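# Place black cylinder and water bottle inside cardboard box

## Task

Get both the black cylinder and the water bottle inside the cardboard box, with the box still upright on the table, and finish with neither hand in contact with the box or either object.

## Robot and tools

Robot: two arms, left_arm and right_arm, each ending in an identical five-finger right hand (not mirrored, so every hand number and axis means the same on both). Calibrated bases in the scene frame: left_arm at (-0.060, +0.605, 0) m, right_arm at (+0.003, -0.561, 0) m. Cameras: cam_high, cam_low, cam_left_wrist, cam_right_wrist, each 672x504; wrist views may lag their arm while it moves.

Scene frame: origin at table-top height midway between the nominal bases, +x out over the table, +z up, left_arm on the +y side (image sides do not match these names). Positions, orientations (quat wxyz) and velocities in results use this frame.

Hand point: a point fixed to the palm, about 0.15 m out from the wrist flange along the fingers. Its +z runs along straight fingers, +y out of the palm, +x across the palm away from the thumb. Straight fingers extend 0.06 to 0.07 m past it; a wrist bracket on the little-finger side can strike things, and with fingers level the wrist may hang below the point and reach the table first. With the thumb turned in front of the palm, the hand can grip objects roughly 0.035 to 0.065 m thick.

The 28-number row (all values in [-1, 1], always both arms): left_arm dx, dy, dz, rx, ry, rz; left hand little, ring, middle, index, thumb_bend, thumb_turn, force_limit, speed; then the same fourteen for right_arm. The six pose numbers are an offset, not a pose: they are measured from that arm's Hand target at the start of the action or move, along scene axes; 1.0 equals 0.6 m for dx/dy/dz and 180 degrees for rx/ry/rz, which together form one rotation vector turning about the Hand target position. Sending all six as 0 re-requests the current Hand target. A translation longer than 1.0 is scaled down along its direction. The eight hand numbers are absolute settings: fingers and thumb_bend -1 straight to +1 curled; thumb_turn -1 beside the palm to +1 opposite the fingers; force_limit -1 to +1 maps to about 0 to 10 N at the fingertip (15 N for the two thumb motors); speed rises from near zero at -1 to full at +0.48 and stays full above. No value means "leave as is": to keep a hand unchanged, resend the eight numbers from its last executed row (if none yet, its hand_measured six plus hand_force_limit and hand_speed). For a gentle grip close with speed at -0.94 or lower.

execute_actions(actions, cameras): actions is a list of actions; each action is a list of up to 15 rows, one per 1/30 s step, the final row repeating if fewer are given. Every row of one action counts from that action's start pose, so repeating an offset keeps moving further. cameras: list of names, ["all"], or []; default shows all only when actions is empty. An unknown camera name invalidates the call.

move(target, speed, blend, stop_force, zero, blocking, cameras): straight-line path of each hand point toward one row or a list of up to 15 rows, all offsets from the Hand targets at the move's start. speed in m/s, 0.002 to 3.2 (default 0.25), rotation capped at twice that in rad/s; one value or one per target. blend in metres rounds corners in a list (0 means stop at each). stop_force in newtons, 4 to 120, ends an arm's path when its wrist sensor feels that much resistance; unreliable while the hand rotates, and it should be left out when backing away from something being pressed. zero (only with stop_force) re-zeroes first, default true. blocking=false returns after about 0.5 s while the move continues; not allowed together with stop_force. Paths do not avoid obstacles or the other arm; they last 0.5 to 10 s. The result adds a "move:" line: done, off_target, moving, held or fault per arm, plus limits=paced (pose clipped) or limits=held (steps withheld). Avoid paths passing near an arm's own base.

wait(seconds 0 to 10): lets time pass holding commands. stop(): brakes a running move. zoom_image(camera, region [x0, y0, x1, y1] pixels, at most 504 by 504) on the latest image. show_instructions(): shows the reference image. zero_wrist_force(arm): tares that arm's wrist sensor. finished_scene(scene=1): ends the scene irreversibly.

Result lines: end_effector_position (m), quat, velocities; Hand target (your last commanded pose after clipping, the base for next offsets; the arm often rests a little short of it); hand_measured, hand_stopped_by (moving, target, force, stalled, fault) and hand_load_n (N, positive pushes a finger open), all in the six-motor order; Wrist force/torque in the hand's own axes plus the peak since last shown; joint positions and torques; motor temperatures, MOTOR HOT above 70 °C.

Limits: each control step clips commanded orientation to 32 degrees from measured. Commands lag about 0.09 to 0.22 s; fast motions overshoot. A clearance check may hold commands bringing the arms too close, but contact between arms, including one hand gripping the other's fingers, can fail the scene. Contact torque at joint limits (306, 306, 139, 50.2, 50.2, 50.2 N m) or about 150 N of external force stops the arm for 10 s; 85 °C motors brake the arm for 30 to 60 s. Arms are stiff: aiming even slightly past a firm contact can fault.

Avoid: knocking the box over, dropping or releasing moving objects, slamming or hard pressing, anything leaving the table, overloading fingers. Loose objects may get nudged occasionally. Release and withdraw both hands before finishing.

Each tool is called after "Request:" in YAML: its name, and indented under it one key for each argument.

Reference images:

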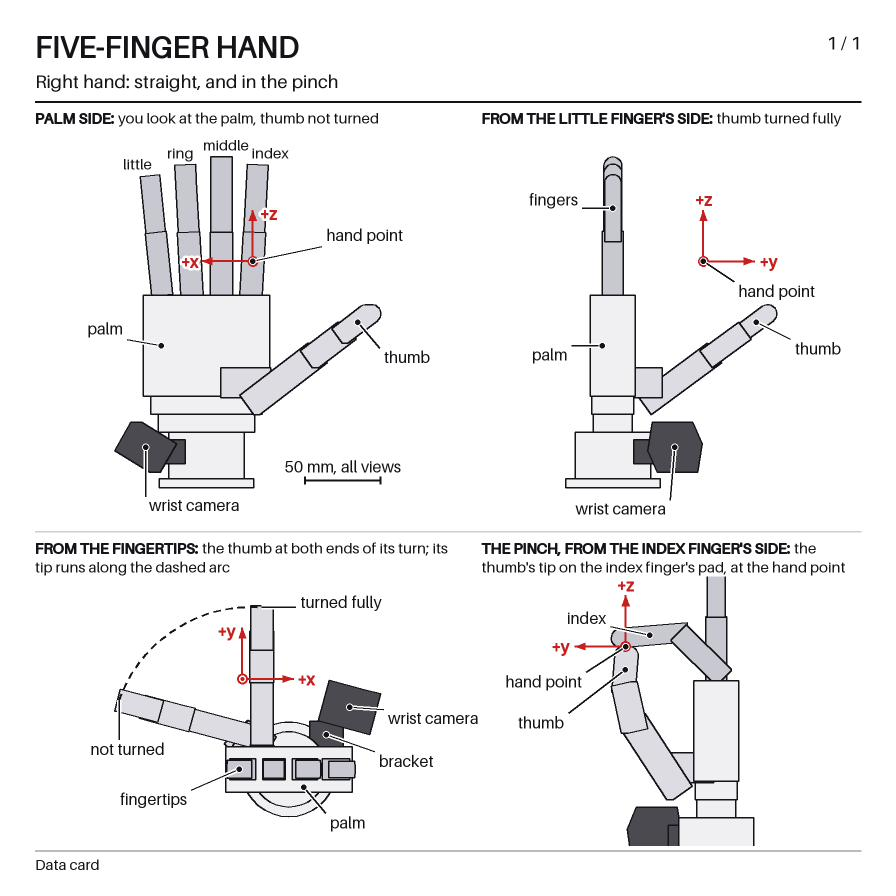

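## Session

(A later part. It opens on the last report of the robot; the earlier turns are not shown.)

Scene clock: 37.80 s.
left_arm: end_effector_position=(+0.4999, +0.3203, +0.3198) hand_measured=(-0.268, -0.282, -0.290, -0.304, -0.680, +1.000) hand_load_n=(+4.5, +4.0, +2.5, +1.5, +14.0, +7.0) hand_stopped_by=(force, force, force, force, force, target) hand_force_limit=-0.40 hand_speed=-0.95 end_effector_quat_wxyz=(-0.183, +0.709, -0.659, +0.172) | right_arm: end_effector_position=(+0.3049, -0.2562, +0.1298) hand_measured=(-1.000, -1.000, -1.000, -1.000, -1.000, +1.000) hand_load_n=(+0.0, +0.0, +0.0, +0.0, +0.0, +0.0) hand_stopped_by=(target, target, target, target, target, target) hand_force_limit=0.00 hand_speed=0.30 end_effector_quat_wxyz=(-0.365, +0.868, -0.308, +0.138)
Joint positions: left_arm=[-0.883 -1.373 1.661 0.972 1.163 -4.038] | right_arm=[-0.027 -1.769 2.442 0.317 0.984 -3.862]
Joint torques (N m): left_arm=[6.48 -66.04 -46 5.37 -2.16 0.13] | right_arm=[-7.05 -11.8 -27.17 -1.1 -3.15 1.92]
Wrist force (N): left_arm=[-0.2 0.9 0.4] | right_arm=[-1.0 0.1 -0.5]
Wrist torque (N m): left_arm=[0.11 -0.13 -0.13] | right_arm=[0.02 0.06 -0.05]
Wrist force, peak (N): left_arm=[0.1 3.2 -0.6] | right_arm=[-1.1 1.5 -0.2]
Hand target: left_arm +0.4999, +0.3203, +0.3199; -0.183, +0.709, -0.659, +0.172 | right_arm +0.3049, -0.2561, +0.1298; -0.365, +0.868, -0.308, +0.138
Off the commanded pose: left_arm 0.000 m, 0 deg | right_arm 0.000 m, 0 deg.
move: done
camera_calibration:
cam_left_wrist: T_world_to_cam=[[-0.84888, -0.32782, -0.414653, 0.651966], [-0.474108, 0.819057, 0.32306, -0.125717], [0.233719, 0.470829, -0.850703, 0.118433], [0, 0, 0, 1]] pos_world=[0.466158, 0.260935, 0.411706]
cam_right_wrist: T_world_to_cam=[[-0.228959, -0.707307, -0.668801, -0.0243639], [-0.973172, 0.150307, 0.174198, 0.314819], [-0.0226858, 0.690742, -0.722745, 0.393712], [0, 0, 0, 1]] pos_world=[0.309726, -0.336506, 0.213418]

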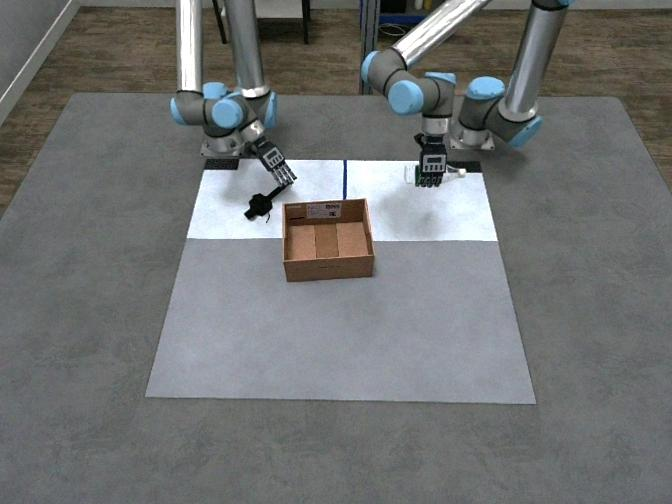

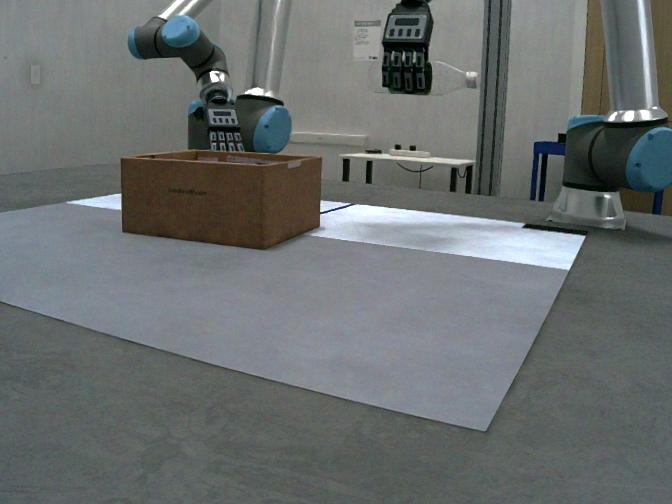

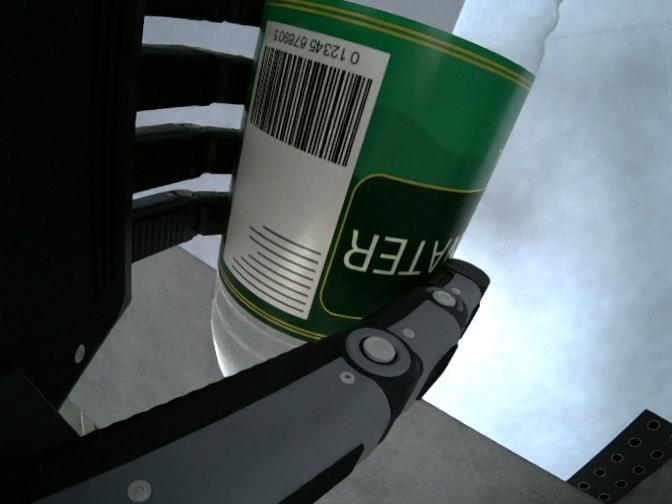

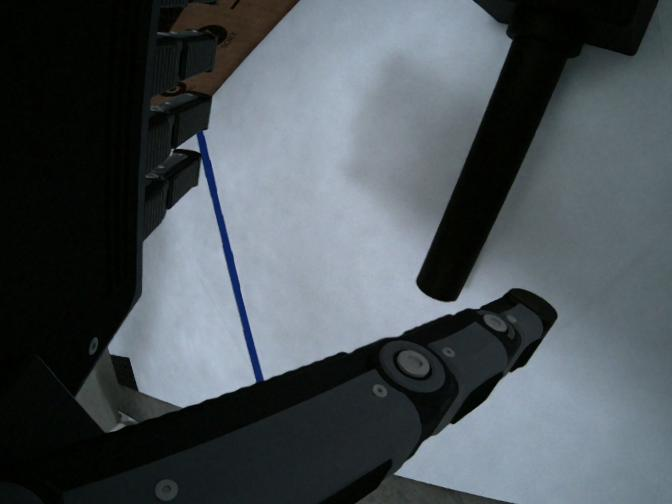

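Request:
move:
  target: [0,0,0,0,0,0, 1, 0.98, 0.98, 1, -0.675, 1, -0.4, -0.95, 0,0,-0.165,0,0,0, -1,-1,-1,-1,-1,1,0,0.3]
  speed: 0.12
  stop_force: 8
  cameras: ["cam_right_wrist","cam_high"]

Request:
zoom_image:
  camera: "cam_high"
  region: [220, 140, 340, 240]

Scene clock: 40.77 s.
left_arm: end_effector_position=(+0.4999, +0.3203, +0.3199) hand_measured=(-0.268, -0.282, -0.290, -0.304, -0.680, +1.000) hand_load_n=(+4.5, +4.0, +2.5, +1.5, +14.5, +7.0) hand_stopped_by=(force, force, force, force, force, target) hand_force_limit=-0.40 hand_speed=-0.95 end_effector_quat_wxyz=(-0.183, +0.709, -0.659, +0.172) | right_arm: end_effector_position=(+0.3049, -0.2561, +0.0308) hand_measured=(-1.000, -1.000, -1.000, -1.000, -1.000, +1.000) hand_load_n=(+0.0, +0.0, +0.0, +0.0, +0.0, +0.0) hand_stopped_by=(target, target, target, target, target, target) hand_force_limit=0.00 hand_speed=0.30 end_effector_quat_wxyz=(-0.365, +0.868, -0.308, +0.138)
Joint positions: left_arm=[-0.883 -1.373 1.661 0.972 1.163 -4.038] | right_arm=[-0.027 -1.576 2.533 0.033 0.984 -3.862]
Joint torques (N m): left_arm=[14.16 -77.52 -45.93 4.97 -2.28 -0.54] | right_arm=[-5.73 -10.91 -35.18 -1.06 0.3 -1.68]
Wrist force (N): left_arm=[0.1 0.9 0.2] | right_arm=[-0.8 0.5 -0.4]
Wrist torque (N m): left_arm=[0.11 -0.17 -0.11] | right_arm=[0.08 0.04 -0.21]
Wrist force, peak (N): left_arm=[-0.1 1.1 0.3] | right_arm=[-1.0 -0.9 -1.3]
Hand target: left_arm +0.4999, +0.3203, +0.3199; -0.183, +0.709, -0.659, +0.172 | right_arm +0.3049, -0.2561, +0.0308; -0.365, +0.868, -0.308, +0.138
Off the commanded pose: left_arm 0.000 m, 0 deg | right_arm 0.000 m, 0 deg.
move: done
camera_calibration:
cam_right_wrist: T_world_to_cam=[[-0.228963, -0.70715, -0.668965, -0.0905697], [-0.973173, 0.150339, 0.174162, 0.332097], [-0.0225873, 0.690895, -0.722602, 0.322093], [0, 0, 0, 1]] pos_world=[0.309726, -0.336506, 0.114318]
Images, in order (width x height): cam_high 672x504, cam_right_wrist 672x504.

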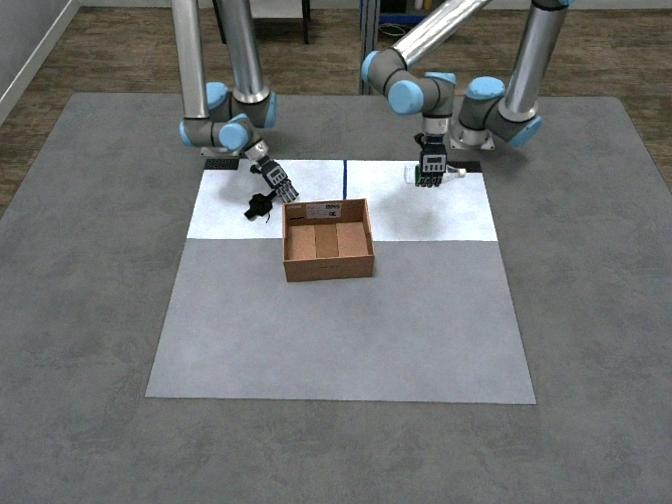

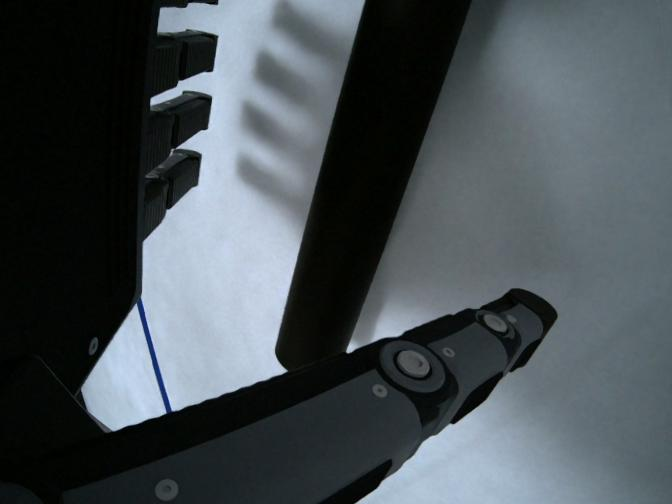

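Scaled by 4.200 from the camera's 672x504 image, which has a finer 960x720 frame.

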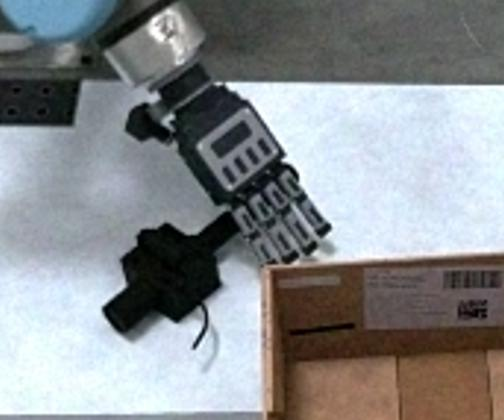

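Request:
move:
  target: [0,0,0,0,0,0, 1, 0.98, 0.98, 1, -0.675, 1, -0.4, -0.95, 0.011,-0.0085,-0.008,0,0,0, -1,-1,-1,-1,-1,1,0,0.3]
  speed: 0.05

Request:
move:
  target: [0,0,0,0,0,0, 1, 0.98, 0.98, 1, -0.675, 1, -0.4, -0.95, 0,0,0,0,0,0, 1,1,1,1,1,1,-0.2,-0.8]
  cameras: ["cam_right_wrist","cam_high"]

Request:
zoom_image:
  camera: "cam_high"
  region: [220, 140, 340, 240]

Scene clock: 44.57 s.
left_arm: end_effector_position=(+0.4999, +0.3203, +0.3199) hand_measured=(-0.268, -0.282, -0.290, -0.304, -0.680, +1.000) hand_load_n=(+4.5, +4.0, +2.5, +1.5, +14.5, +6.5) hand_stopped_by=(force, force, force, force, force, target) hand_force_limit=-0.40 hand_speed=-0.95 end_effector_quat_wxyz=(-0.183, +0.709, -0.659, +0.172) | right_arm: end_effector_position=(+0.3116, -0.2612, +0.0260) hand_measured=(-1.000, -1.000, -1.000, -1.000, -1.000, +1.000) hand_load_n=(+0.0, +0.0, +0.0, +0.0, +0.0, +0.0) hand_stopped_by=(target, target, target, target, target, target) hand_force_limit=0.00 hand_speed=0.30 end_effector_quat_wxyz=(-0.365, +0.868, -0.308, +0.138)
Joint positions: left_arm=[-0.883 -1.373 1.661 0.972 1.163 -4.038] | right_arm=[-0.049 -1.556 2.531 0.027 0.972 -3.884]
Joint torques (N m): left_arm=[15.32 -78.5 -44.44 4.34 -2 -0.39] | right_arm=[9.46 -33.69 -30.45 2.69 1.1 1.48]
Wrist force (N): left_arm=[-0.1 0.8 0.1] | right_arm=[-0.8 0.7 -0.2]
Wrist torque (N m): left_arm=[0.11 -0.14 -0.12] | right_arm=[0.10 0.03 0.07]
Wrist force, peak (N): left_arm=[0.1 1.1 0.5] | right_arm=[-1.1 0.7 -0.6]
Hand target: left_arm +0.4999, +0.3203, +0.3199; -0.183, +0.709, -0.659, +0.172 | right_arm +0.3115, -0.2612, +0.0260; -0.365, +0.868, -0.308, +0.138
Off the commanded pose: left_arm 0.000 m, 0 deg | right_arm 0.000 m, 0 deg.
move: done

Scene clock: 46.87 s.
left_arm: end_effector_position=(+0.4999, +0.3203, +0.3199) hand_measured=(-0.268, -0.282, -0.290, -0.304, -0.680, +1.000) hand_load_n=(+4.5, +4.0, +2.5, +1.5, +14.5, +6.5) hand_stopped_by=(force, force, force, force, force, target) hand_force_limit=-0.40 hand_speed=-0.95 end_effector_quat_wxyz=(-0.183, +0.709, -0.659, +0.172) | right_arm: end_effector_position=(+0.3115, -0.2612, +0.0260) hand_measured=(+0.126, +0.070, -0.524, +0.106, -0.434, +1.000) hand_load_n=(+2.0, +0.0, +10.0, +7.0, +7.5, +0.5) hand_stopped_by=(force, force, force, force, force, target) hand_force_limit=-0.20 hand_speed=-0.80 end_effector_quat_wxyz=(-0.365, +0.868, -0.308, +0.138)
Joint positions: left_arm=[-0.883 -1.373 1.661 0.972 1.163 -4.038] | right_arm=[-0.049 -1.556 2.531 0.027 0.972 -3.884]
Joint torques (N m): left_arm=[13.25 -76.75 -42.12 3.61 -2.29 -0.3] | right_arm=[7.8 -15.13 -6.89 5.78 2.33 1.04]
Wrist force (N): left_arm=[0.0 0.8 0.2] | right_arm=[0.1 -8.5 -3.1]
Wrist torque (N m): left_arm=[0.10 -0.15 -0.12] | right_arm=[0.52 0.14 -0.18]
Wrist force, peak (N): left_arm=[-0.2 1.1 0.3] | right_arm=[-1.0 -8.8 -2.3]
Hand target: left_arm +0.4999, +0.3203, +0.3199; -0.183, +0.709, -0.659, +0.172 | right_arm +0.3115, -0.2612, +0.0260; -0.365, +0.868, -0.308, +0.138
Off the commanded pose: left_arm 0.000 m, 0 deg | right_arm 0.000 m, 0 deg.
move: done
camera_calibration:
cam_right_wrist: T_world_to_cam=[[-0.228963, -0.70715, -0.668965, -0.0958761], [-0.973173, 0.150339, 0.174162, 0.340122], [-0.0225873, 0.690895, -0.722602, 0.322297], [0, 0, 0, 1]] pos_world=[0.316326, -0.341606, 0.109518]
Images, in order (width x height): cam_high 672x504, cam_right_wrist 672x504.

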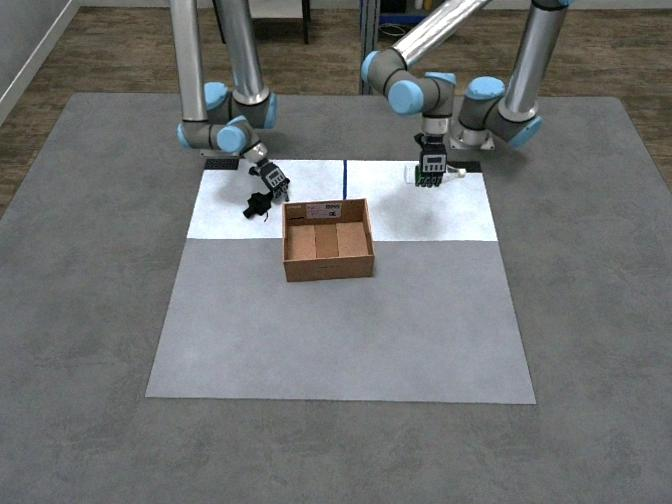

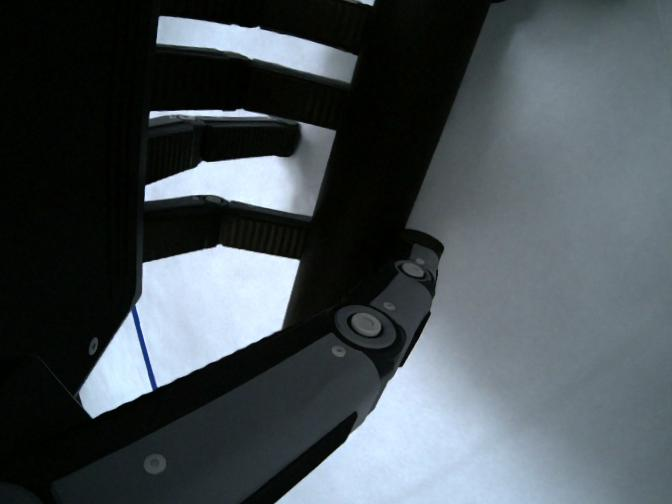

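Scaled by 4.200 from the camera's 672x504 image, which has a finer 960x720 frame.

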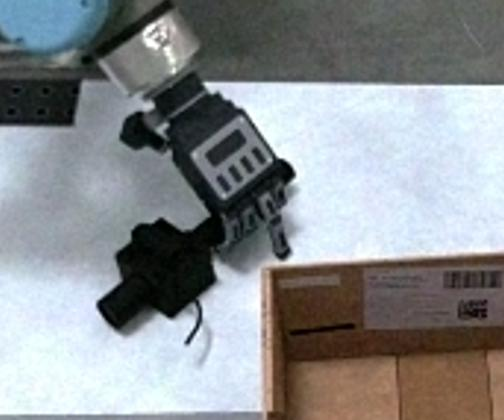

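Request:
move:
  target: [0,0,0,0,0,0, 1, 0.98, 0.98, 1, -0.675, 1, -0.4, -0.95, 0,0,0.02,0,0,0, 1,1,1,1,1,1,-0.2,-0.8]
  speed: 0.05

Request:
move:
  target: [0,0,0,0,0,0, 1, 0.98, 0.98, 1, -0.675, 1, -0.4, -0.95, 0,0,0,0,0,0, 0.98,0.98,0.98,0.98,0.98,1,0.1,-0.8]
  cameras: ["cam_right_wrist","cam_high"]

Scene clock: 48.00 s.
left_arm: end_effector_position=(+0.4999, +0.3203, +0.3199) hand_measured=(-0.268, -0.282, -0.290, -0.304, -0.680, +1.000) hand_load_n=(+4.5, +4.0, +2.5, +1.5, +14.5, +7.0) hand_stopped_by=(force, force, force, force, force, target) hand_force_limit=-0.40 hand_speed=-0.95 end_effector_quat_wxyz=(-0.183, +0.709, -0.659, +0.172) | right_arm: end_effector_position=(+0.3116, -0.2612, +0.0381) hand_measured=(+0.126, +0.070, -0.522, +0.106, -0.434, +1.000) hand_load_n=(+1.0, +1.0, +0.0, +2.5, +4.0, +0.5) hand_stopped_by=(force, force, force, force, force, target) hand_force_limit=-0.20 hand_speed=-0.80 end_effector_quat_wxyz=(-0.365, +0.868, -0.308, +0.138) end_effector_velocity=(+0.001, +0.000, -0.001) end_effector_angular_velocity=(+0.000, -0.003, +0.000)
Joint positions: left_arm=[-0.883 -1.373 1.661 0.972 1.163 -4.038] | right_arm=[-0.049 -1.584 2.522 0.064 0.972 -3.884]
Joint velocities: left_arm=[within noise] | right_arm=[0 0.003 0 -0.006 0 0]
Joint torques (N m): left_arm=[14.55 -79.05 -41.42 3.3 -2.41 -0.55] | right_arm=[1.68 -12.04 -21.37 -0.57 1.42 0.02]
Wrist force (N): left_arm=[-0.1 0.7 0.1] | right_arm=[-0.9 0.7 0.2]
Wrist torque (N m): left_arm=[0.08 -0.13 -0.13] | right_arm=[0.06 0.00 0.04]
Wrist force, peak (N): left_arm=[0.0 1.1 0.2] | right_arm=[-0.1 -8.4 -3.2]
Hand target: left_arm +0.4999, +0.3203, +0.3199; -0.183, +0.709, -0.659, +0.172 | right_arm +0.3115, -0.2612, +0.0380; -0.365, +0.868, -0.308, +0.138
Off the commanded pose: left_arm 0.000 m, 0 deg | right_arm 0.000 m, 0 deg.
move: done

Scene clock: 49.43 s.
left_arm: end_effector_position=(+0.4999, +0.3203, +0.3199) hand_measured=(-0.268, -0.282, -0.290, -0.304, -0.680, +1.000) hand_load_n=(+4.5, +4.0, +2.0, +1.5, +14.5, +7.0) hand_stopped_by=(force, force, force, force, force, target) hand_force_limit=-0.40 hand_speed=-0.95 end_effector_quat_wxyz=(-0.183, +0.709, -0.659, +0.172) | right_arm: end_effector_position=(+0.3115, -0.2612, +0.0380) hand_measured=(+0.198, +0.104, +0.122, +0.122, -0.430, +1.000) hand_load_n=(+0.5, +0.0, +5.5, +1.0, +6.5, +2.0) hand_stopped_by=(force, force, force, force, force, target) hand_force_limit=0.10 hand_speed=-0.80 end_effector_quat_wxyz=(-0.365, +0.868, -0.308, +0.138)
Joint positions: left_arm=[-0.883 -1.373 1.661 0.972 1.163 -4.038] | right_arm=[-0.049 -1.583 2.522 0.063 0.972 -3.884]
Joint torques (N m): left_arm=[12.86 -77.14 -41.04 3 -1.97 -0.4] | right_arm=[-8.76 -12.28 -13 -0.47 -2.05 -1.1]
Wrist force (N): left_arm=[-0.2 0.8 0.2] | right_arm=[-0.8 0.9 -0.2]
Wrist torque (N m): left_arm=[0.10 -0.12 -0.13] | right_arm=[0.12 0.05 0.03]
Wrist force, peak (N): left_arm=[-0.1 1.1 0.3] | right_arm=[-0.9 0.8 -0.2]
Hand target: left_arm +0.4999, +0.3203, +0.3199; -0.183, +0.709, -0.659, +0.172 | right_arm +0.3115, -0.2612, +0.0380; -0.365, +0.868, -0.308, +0.138
Off the commanded pose: left_arm 0.000 m, 0 deg | right_arm 0.000 m, 0 deg.
move: done
camera_calibration:
cam_right_wrist: T_world_to_cam=[[-0.228963, -0.707166, -0.668948, -0.0878557], [-0.973171, 0.150272, 0.174233, 0.338], [-0.0226872, 0.690894, -0.7226, 0.330999], [0, 0, 0, 1]] pos_world=[0.316326, -0.341606, 0.121518]
Images, in order (width x height): cam_high 672x504, cam_right_wrist 672x504.

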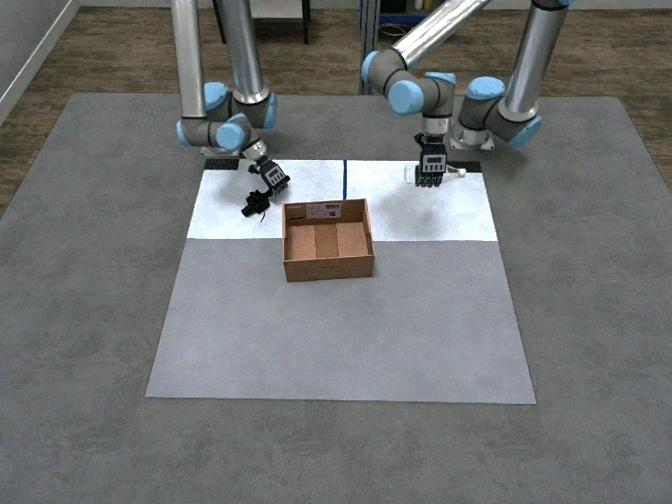

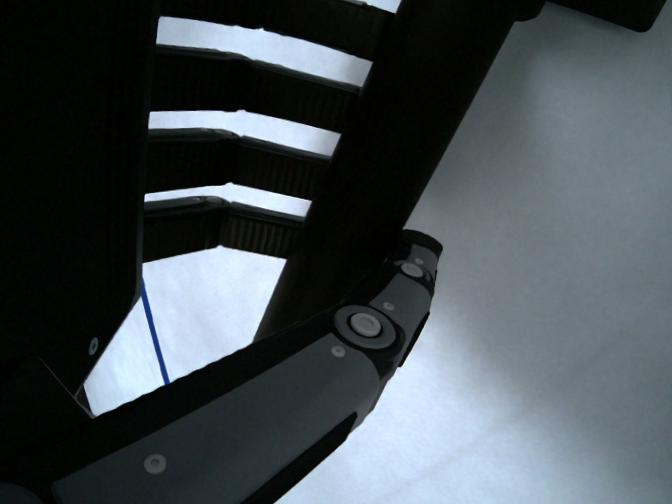

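Request:
move:
  target: [0,0,0,0,0,0, 1, 0.98, 0.98, 1, -0.675, 1, -0.4, -0.95, 0,0,0,0,0,0, 1,1,1,1,1,1,0.5,-0.85]
  cameras: ["cam_right_wrist"]

Scene clock: 51.97 s.
left_arm: end_effector_position=(+0.4999, +0.3203, +0.3199) hand_measured=(-0.268, -0.282, -0.290, -0.304, -0.680, +1.000) hand_load_n=(+5.0, +4.0, +2.0, +1.5, +14.5, +7.0) hand_stopped_by=(force, force, force, force, force, target) hand_force_limit=-0.40 hand_speed=-0.95 end_effector_quat_wxyz=(-0.183, +0.709, -0.659, +0.172) | right_arm: end_effector_position=(+0.3115, -0.2612, +0.0380) hand_measured=(+1.000, +0.576, +0.134, +0.786, -0.428, +1.000) hand_load_n=(+2.5, +0.0, +0.0, +1.5, +5.5, +9.5) hand_stopped_by=(target, force, force, force, force, target) hand_force_limit=0.50 hand_speed=-0.85 end_effector_quat_wxyz=(-0.365, +0.868, -0.308, +0.138)
Joint positions: left_arm=[-0.883 -1.373 1.661 0.972 1.163 -4.038] | right_arm=[-0.049 -1.583 2.522 0.063 0.972 -3.884]
Joint torques (N m): left_arm=[13.73 -76.71 -39.16 2.64 -2.18 -0.45] | right_arm=[-8.44 -14.79 -18.3 0.54 -2.25 -1.29]
Wrist force (N): left_arm=[-0.2 0.8 0.0] | right_arm=[-0.9 1.3 0.7]
Wrist torque (N m): left_arm=[0.11 -0.12 -0.13] | right_arm=[0.15 -0.05 0.13]
Wrist force, peak (N): left_arm=[-0.1 1.2 0.3] | right_arm=[-0.9 1.8 0.5]
Hand target: left_arm +0.4999, +0.3203, +0.3199; -0.183, +0.709, -0.659, +0.172 | right_arm +0.3115, -0.2612, +0.0380; -0.365, +0.868, -0.308, +0.138
Off the commanded pose: left_arm 0.000 m, 0 deg | right_arm 0.000 m, 0 deg.
move: done
camera_calibration:
cam_right_wrist: T_world_to_cam=[[-0.228963, -0.707166, -0.668948, -0.0878557], [-0.973171, 0.150272, 0.174233, 0.338], [-0.0226872, 0.690894, -0.7226, 0.330999], [0, 0, 0, 1]] pos_world=[0.316326, -0.341606, 0.121518]
Images, in order (width x height): cam_right_wrist 672x504.

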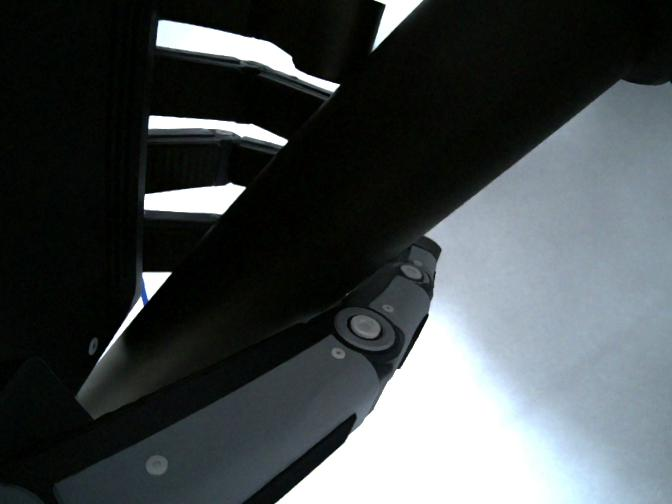

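Request:
wait:
  seconds: 0.1
  cameras: ["cam_high","cam_low"]

Request:
zoom_image:
  camera: "cam_high"
  region: [220, 140, 340, 240]

Scene clock: 52.60 s.
left_arm: end_effector_position=(+0.4999, +0.3203, +0.3199) hand_measured=(-0.268, -0.282, -0.290, -0.304, -0.680, +1.000) hand_load_n=(+4.5, +4.0, +2.5, +1.5, +14.5, +7.0) hand_stopped_by=(force, force, force, force, force, target) hand_force_limit=-0.40 hand_speed=-0.95 end_effector_quat_wxyz=(-0.183, +0.709, -0.659, +0.172) | right_arm: end_effector_position=(+0.3115, -0.2612, +0.0380) hand_measured=(+1.000, +0.576, +0.134, +0.786, -0.428, +1.000) hand_load_n=(+2.5, +0.0, +0.5, +1.5, +5.5, +9.0) hand_stopped_by=(target, force, force, force, force, target) hand_force_limit=0.50 hand_speed=-0.85 end_effector_quat_wxyz=(-0.365, +0.868, -0.308, +0.138)
Joint positions: left_arm=[-0.883 -1.373 1.661 0.972 1.163 -4.038] | right_arm=[-0.049 -1.583 2.522 0.063 0.972 -3.884]
Joint torques (N m): left_arm=[12.84 -75.33 -39.12 2.43 -2.26 -0.98] | right_arm=[-7.44 -15.98 -20.92 0.93 -2.54 -1.26]
Wrist force (N): left_arm=[0.0 0.7 0.4] | right_arm=[-0.9 1.5 0.4]
Wrist torque (N m): left_arm=[0.06 -0.16 -0.12] | right_arm=[0.19 -0.03 0.13]
Wrist force, peak (N): left_arm=[-0.2 1.0 0.4] | right_arm=[-1.0 1.6 0.9]
Hand target: left_arm +0.4999, +0.3203, +0.3199; -0.183, +0.709, -0.659, +0.172 | right_arm +0.3115, -0.2612, +0.0380; -0.365, +0.868, -0.308, +0.138
Off the commanded pose: left_arm 0.000 m, 0 deg | right_arm 0.000 m, 0 deg.
wait: 0.10 s; at rest from the start
Images, in order (width x height): cam_high 672x504, cam_low 672x504.

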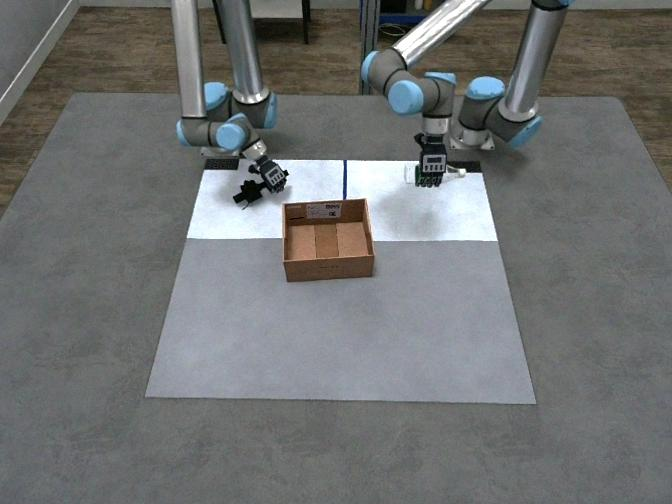

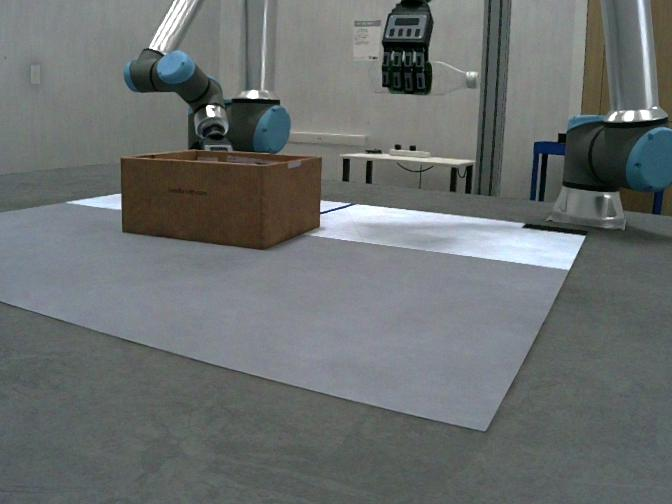

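Scaled by 4.200 from the camera's 672x504 image, which has a finer 960x720 frame.

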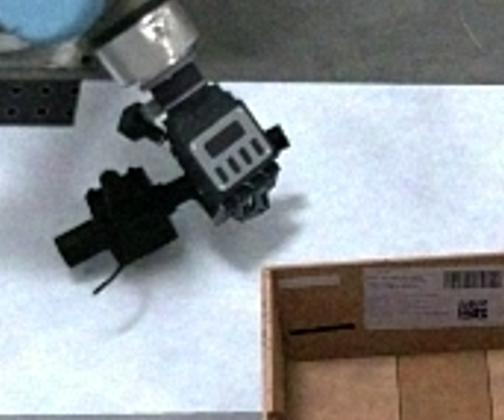

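Request:
move:
  target: [0,0,0,0,0,0, 1, 0.98, 0.98, 1, -0.675, 1, -0.4, -0.95, 0,0,0.025,0,0,0, 1,1,1,1,1,1,0.5,-0.85]
  speed: 0.05
  cameras: ["cam_right_wrist","cam_high"]

Request:
zoom_image:
  camera: "cam_high"
  region: [220, 140, 340, 240]

Scene clock: 53.80 s.
left_arm: end_effector_position=(+0.4999, +0.3203, +0.3199) hand_measured=(-0.268, -0.282, -0.290, -0.304, -0.680, +1.000) hand_load_n=(+4.5, +4.0, +2.5, +1.5, +14.5, +7.0) hand_stopped_by=(force, force, force, force, force, target) hand_force_limit=-0.40 hand_speed=-0.95 end_effector_quat_wxyz=(-0.183, +0.709, -0.659, +0.172) | right_arm: end_effector_position=(+0.3116, -0.2612, +0.0532) hand_measured=(+1.000, +0.576, +0.134, +0.786, -0.428, +1.000) hand_load_n=(+2.5, +0.0, +0.0, +1.0, +5.5, +9.5) hand_stopped_by=(target, force, force, force, force, target) hand_force_limit=0.50 hand_speed=-0.85 end_effector_quat_wxyz=(-0.365, +0.868, -0.308, +0.138) end_effector_velocity=(+0.002, +0.000, -0.001) end_effector_angular_velocity=(+0.000, -0.003, -0.001)
Joint positions: left_arm=[-0.883 -1.373 1.661 0.972 1.163 -4.038] | right_arm=[-0.049 -1.617 2.511 0.108 0.972 -3.884]
Joint velocities: left_arm=[within noise] | right_arm=[-0.001 0.004 0 -0.007 0 0]
Joint torques (N m): left_arm=[15.15 -77.65 -38.03 2.45 -1.92 -0.11] | right_arm=[0.24 -9.28 -18.02 -0.99 -0.19 -0.38]
Wrist force (N): left_arm=[0.1 0.9 0.2] | right_arm=[-0.7 1.3 0.6]
Wrist torque (N m): left_arm=[0.12 -0.16 -0.11] | right_arm=[0.14 -0.07 0.12]
Wrist force, peak (N): left_arm=[0.0 1.0 0.4] | right_arm=[-1.0 1.9 1.2]
Hand target: left_arm +0.4999, +0.3203, +0.3199; -0.183, +0.709, -0.659, +0.172 | right_arm +0.3115, -0.2612, +0.0530; -0.365, +0.868, -0.308, +0.138
Off the commanded pose: left_arm 0.000 m, 0 deg | right_arm 0.000 m, 0 deg.
move: done
camera_calibration:
cam_right_wrist: T_world_to_cam=[[-0.228898, -0.707161, -0.668976, -0.0776796], [-0.973188, 0.150292, 0.174118, 0.335477], [-0.0225879, 0.690895, -0.722602, 0.341955], [0, 0, 0, 1]] pos_world=[0.316426, -0.341606, 0.136719]
Images, in order (width x height): cam_high 672x504, cam_right_wrist 672x504.

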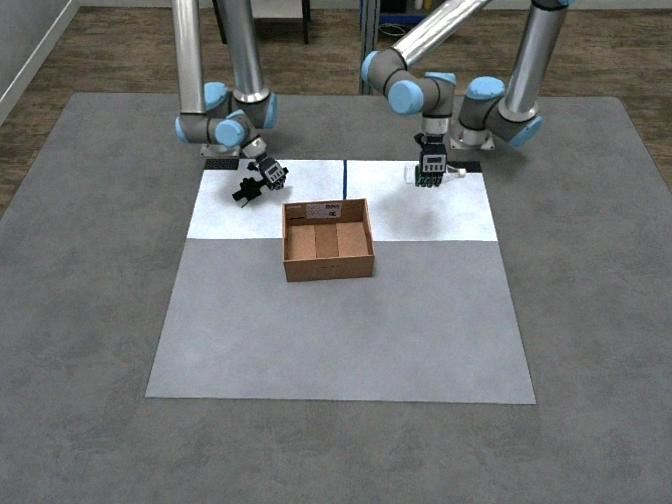

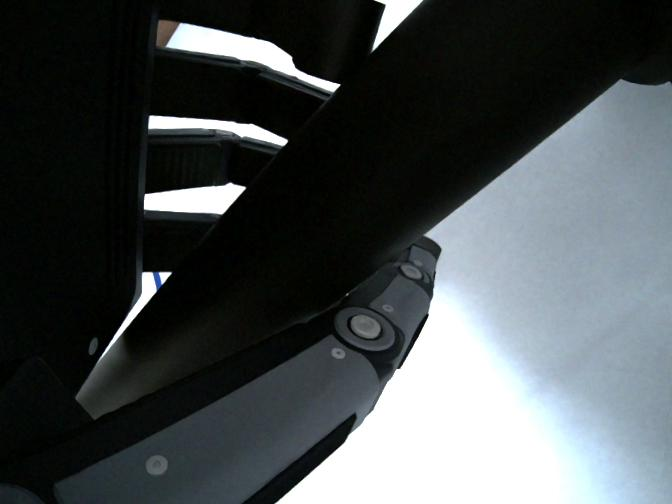

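Scaled by 4.200 from the camera's 672x504 image, which has a finer 960x720 frame.

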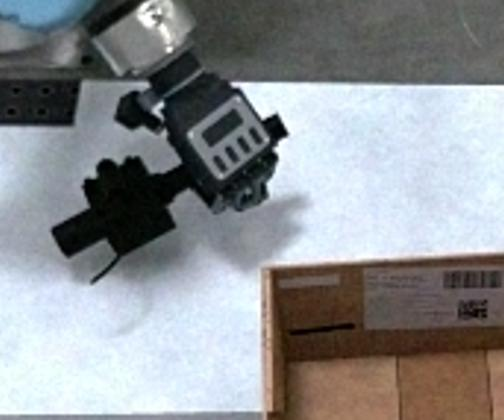

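Request:
move:
  target:
    - [0,0,0,0,0,0, 1, 0.98, 0.98, 1, -0.675, 1, -0.4, -0.95, 0.05,0.05,0.4,0,0,0, 1,1,1,1,1,1,0.5,-0.85]
    - [0,0,0,0,0,0, 1, 0.98, 0.98, 1, -0.675, 1, -0.4, -0.95, 0.479,0.47,0.4,0.0381,0.1203,-0.1892, 1,1,1,1,1,1,0.5,-0.85]
  speed: [0.12,0.2]
  blend: 0.03
  cameras: ["all"]

Request:
zoom_image:
  camera: "cam_high"
  region: [230, 120, 430, 290]

Request:
zoom_image:
  camera: "cam_low"
  region: [100, 20, 400, 260]

Scene clock: 62.63 s.
left_arm: end_effector_position=(+0.4999, +0.3203, +0.3199) hand_measured=(-0.268, -0.282, -0.290, -0.304, -0.680, +1.000) hand_load_n=(+4.5, +4.0, +2.5, +1.5, +14.5, +7.0) hand_stopped_by=(force, force, force, force, force, target) hand_force_limit=-0.40 hand_speed=-0.95 end_effector_quat_wxyz=(-0.183, +0.709, -0.659, +0.172) | right_arm: end_effector_position=(+0.5988, +0.0207, +0.2929) hand_measured=(+1.000, +0.576, +0.134, +0.788, -0.428, +1.000) hand_load_n=(+2.5, +0.0, +0.0, +1.0, +5.0, +9.0) hand_stopped_by=(target, force, force, force, force, target) hand_force_limit=0.50 hand_speed=-0.85 end_effector_quat_wxyz=(-0.295, +0.727, -0.617, +0.057)
Joint positions: left_arm=[-0.883 -1.373 1.661 0.972 1.163 -4.038] | right_arm=[0.446 -1.184 1.444 0.711 1.447 -2.807]
Joint torques (N m): left_arm=[14.47 -76.83 -34.03 2.02 -2.22 -0.29] | right_arm=[-6 -66 -53.5 0.94 -2.83 1.43]
Wrist force (N): left_arm=[-0.1 0.8 0.4] | right_arm=[-0.2 0.4 1.0]
Wrist torque (N m): left_arm=[0.09 -0.15 -0.12] | right_arm=[0.08 -0.13 0.19]
Wrist force, peak (N): left_arm=[-0.1 1.2 0.4] | right_arm=[-1.2 2.9 1.4]
Hand target: left_arm +0.4999, +0.3203, +0.3199; -0.183, +0.709, -0.659, +0.172 | right_arm +0.5989, +0.0208, +0.2930; -0.295, +0.727, -0.617, +0.057
Off the commanded pose: left_arm 0.000 m, 0 deg | right_arm 0.000 m, 0 deg.
move: done
camera_calibration:
cam_left_wrist: T_world_to_cam=[[-0.848828, -0.327939, -0.414665, 0.651987], [-0.474195, 0.819055, 0.322936, -0.125575], [0.23373, 0.470749, -0.850744, 0.118598], [0, 0, 0, 1]] pos_world=[0.466158, 0.260835, 0.411806]
cam_right_wrist: T_world_to_cam=[[-0.784411, -0.317519, -0.532805, 0.632536], [-0.602245, 0.595337, 0.531859, 0.194715], [0.148324, 0.738075, -0.658213, 0.20467], [0, 0, 0, 1]] pos_world=[0.583077, -0.0661416, 0.368174]

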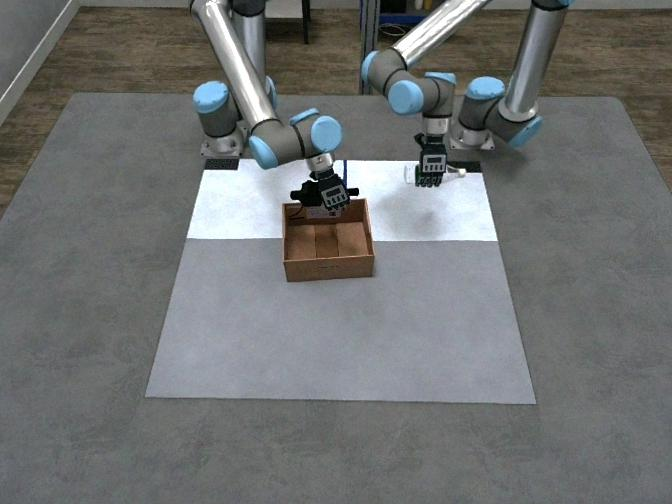

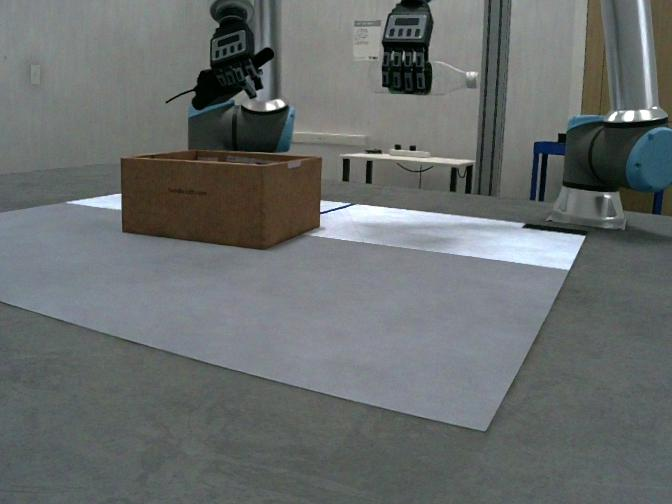

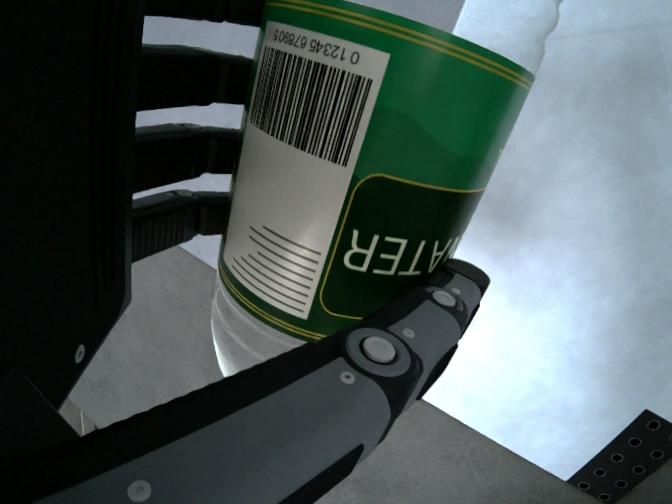

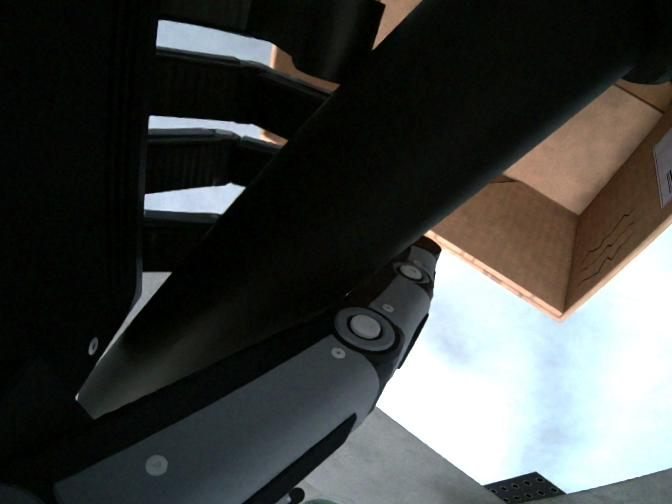

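Scaled by 2.520 from the camera's 672x504 image, which has a finer 960x720 frame.

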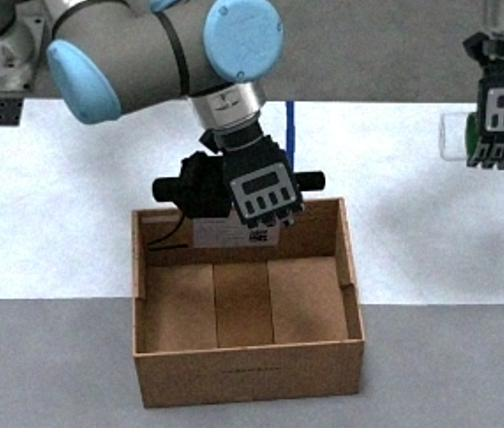

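Scaled by 1.680 from the camera's 672x504 image, which has a finer 960x720 frame.

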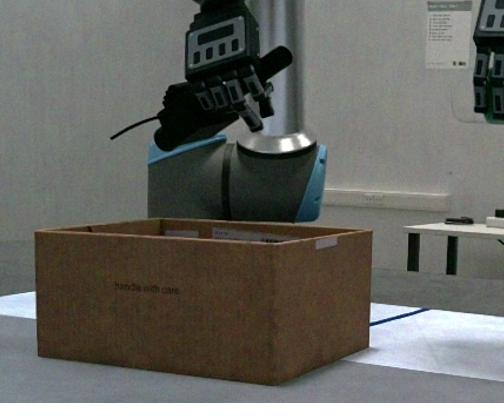

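Request:
move:
  target: [0,0,0,0,0,0, 1, 0.98, 0.98, 1, -0.675, 1, -0.4, -0.95, -0.009,0.011,-0.08,-0.0626,-0.0280,0.1091, 1,1,1,1,1,1,0.5,-0.85]
  cameras: ["all"]

Request:
zoom_image:
  camera: "cam_high"
  region: [230, 120, 430, 290]

Request:
zoom_image:
  camera: "cam_low"
  region: [100, 20, 400, 260]

Scene clock: 68.83 s.
left_arm: end_effector_position=(+0.4999, +0.3203, +0.3199) hand_measured=(-0.268, -0.282, -0.290, -0.304, -0.680, +1.000) hand_load_n=(+4.5, +4.0, +2.5, +2.0, +14.5, +7.0) hand_stopped_by=(force, force, force, force, force, target) hand_force_limit=-0.40 hand_speed=-0.95 end_effector_quat_wxyz=(-0.183, +0.709, -0.659, +0.172) | right_arm: end_effector_position=(+0.5935, +0.0274, +0.2451) hand_measured=(+1.000, +0.576, +0.134, +0.788, -0.428, +1.000) hand_load_n=(+2.5, +0.0, +0.0, +1.0, +5.0, +9.0) hand_stopped_by=(target, force, force, force, force, target) hand_force_limit=0.50 hand_speed=-0.85 end_effector_quat_wxyz=(-0.255, +0.844, -0.462, +0.097)
Joint positions: left_arm=[-0.883 -1.373 1.661 0.972 1.163 -4.038] | right_arm=[0.488 -1.109 1.403 0.734 1.465 -3.178]
Joint torques (N m): left_arm=[15.75 -77.9 -32.11 2.35 -1.87 -0.43] | right_arm=[-6.63 -86.91 -28.83 0.15 -2.13 -1.57]
Wrist force (N): left_arm=[-0.4 1.0 0.3] | right_arm=[-0.4 0.3 0.8]
Wrist torque (N m): left_arm=[0.12 -0.09 -0.13] | right_arm=[0.06 -0.15 -0.10]
Wrist force, peak (N): left_arm=[-0.2 1.1 0.4] | right_arm=[-1.2 0.6 1.1]
Hand target: left_arm +0.4999, +0.3203, +0.3199; -0.183, +0.709, -0.659, +0.172 | right_arm +0.5935, +0.0274, +0.2450; -0.255, +0.844, -0.462, +0.097
Off the commanded pose: left_arm 0.000 m, 0 deg | right_arm 0.000 m, 0 deg.
move: done
camera_calibration:
cam_left_wrist: T_world_to_cam=[[-0.848828, -0.327939, -0.414665, 0.651987], [-0.474195, 0.819055, 0.322936, -0.125575], [0.23373, 0.470749, -0.850744, 0.118598], [0, 0, 0, 1]] pos_world=[0.466158, 0.260835, 0.411806]
cam_right_wrist: T_world_to_cam=[[-0.569604, -0.655168, -0.496292, 0.477808], [-0.821617, 0.43749, 0.365443, 0.388303], [-0.0223034, 0.61592, -0.787493, 0.305322], [0, 0, 0, 1]] pos_world=[0.598008, -0.0448884, 0.335669]

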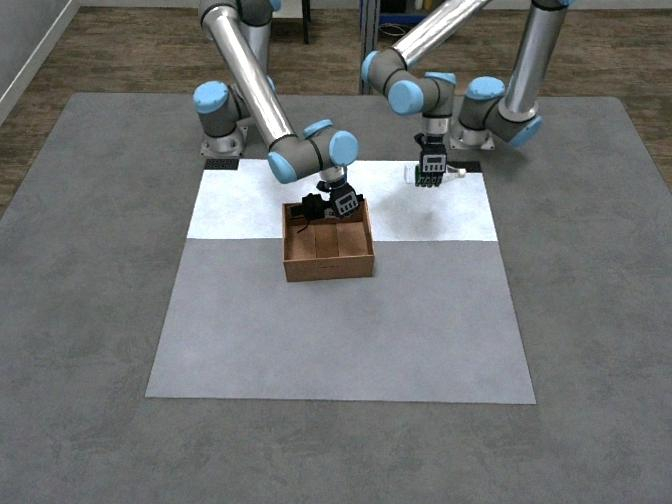

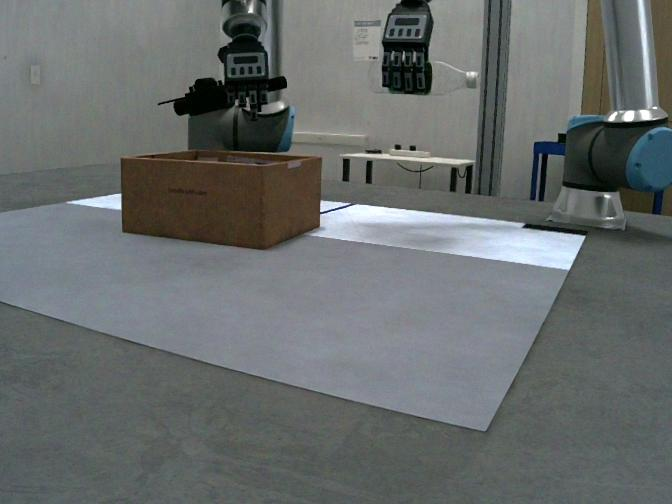

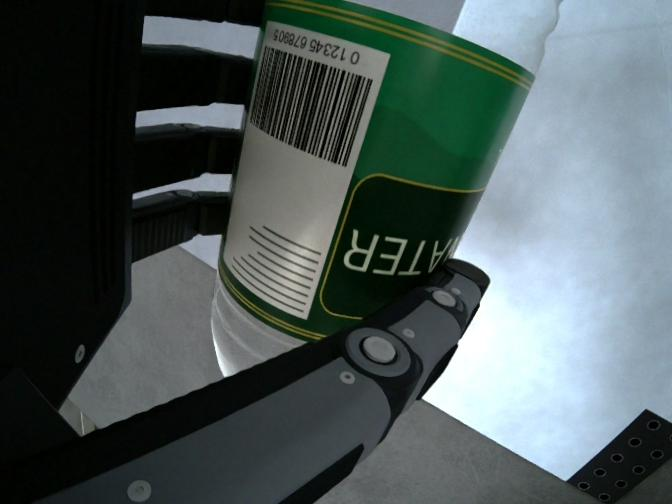

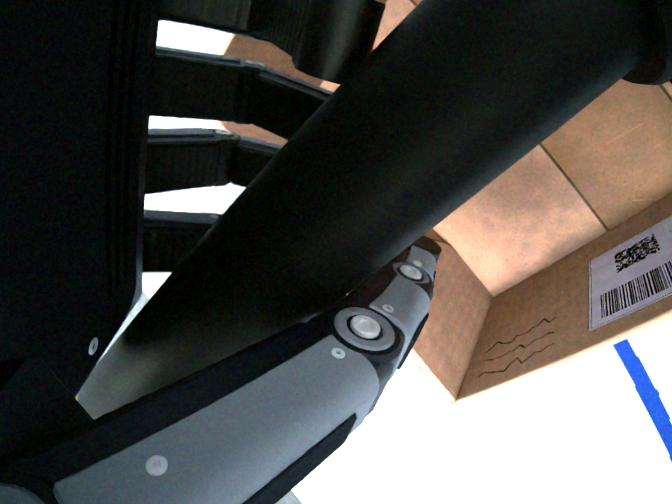

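Scaled by 2.520 from the camera's 672x504 image, which has a finer 960x720 frame.

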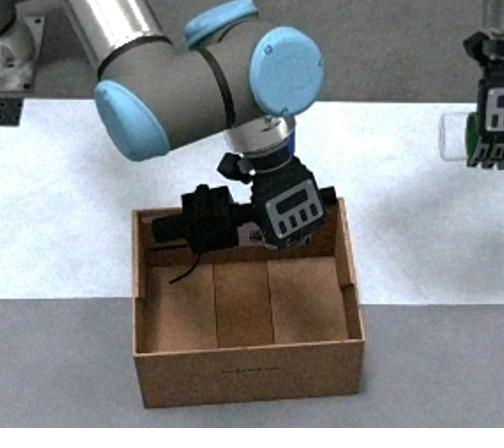

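Scaled by 1.680 from the camera's 672x504 image, which has a finer 960x720 frame.

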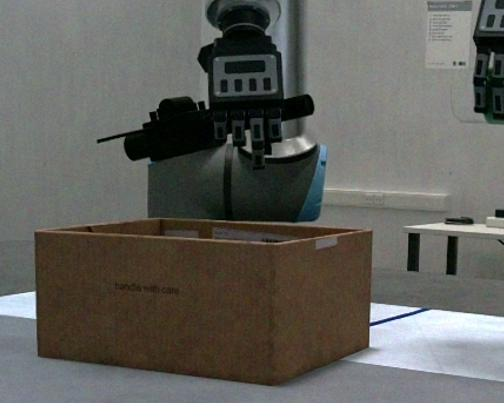

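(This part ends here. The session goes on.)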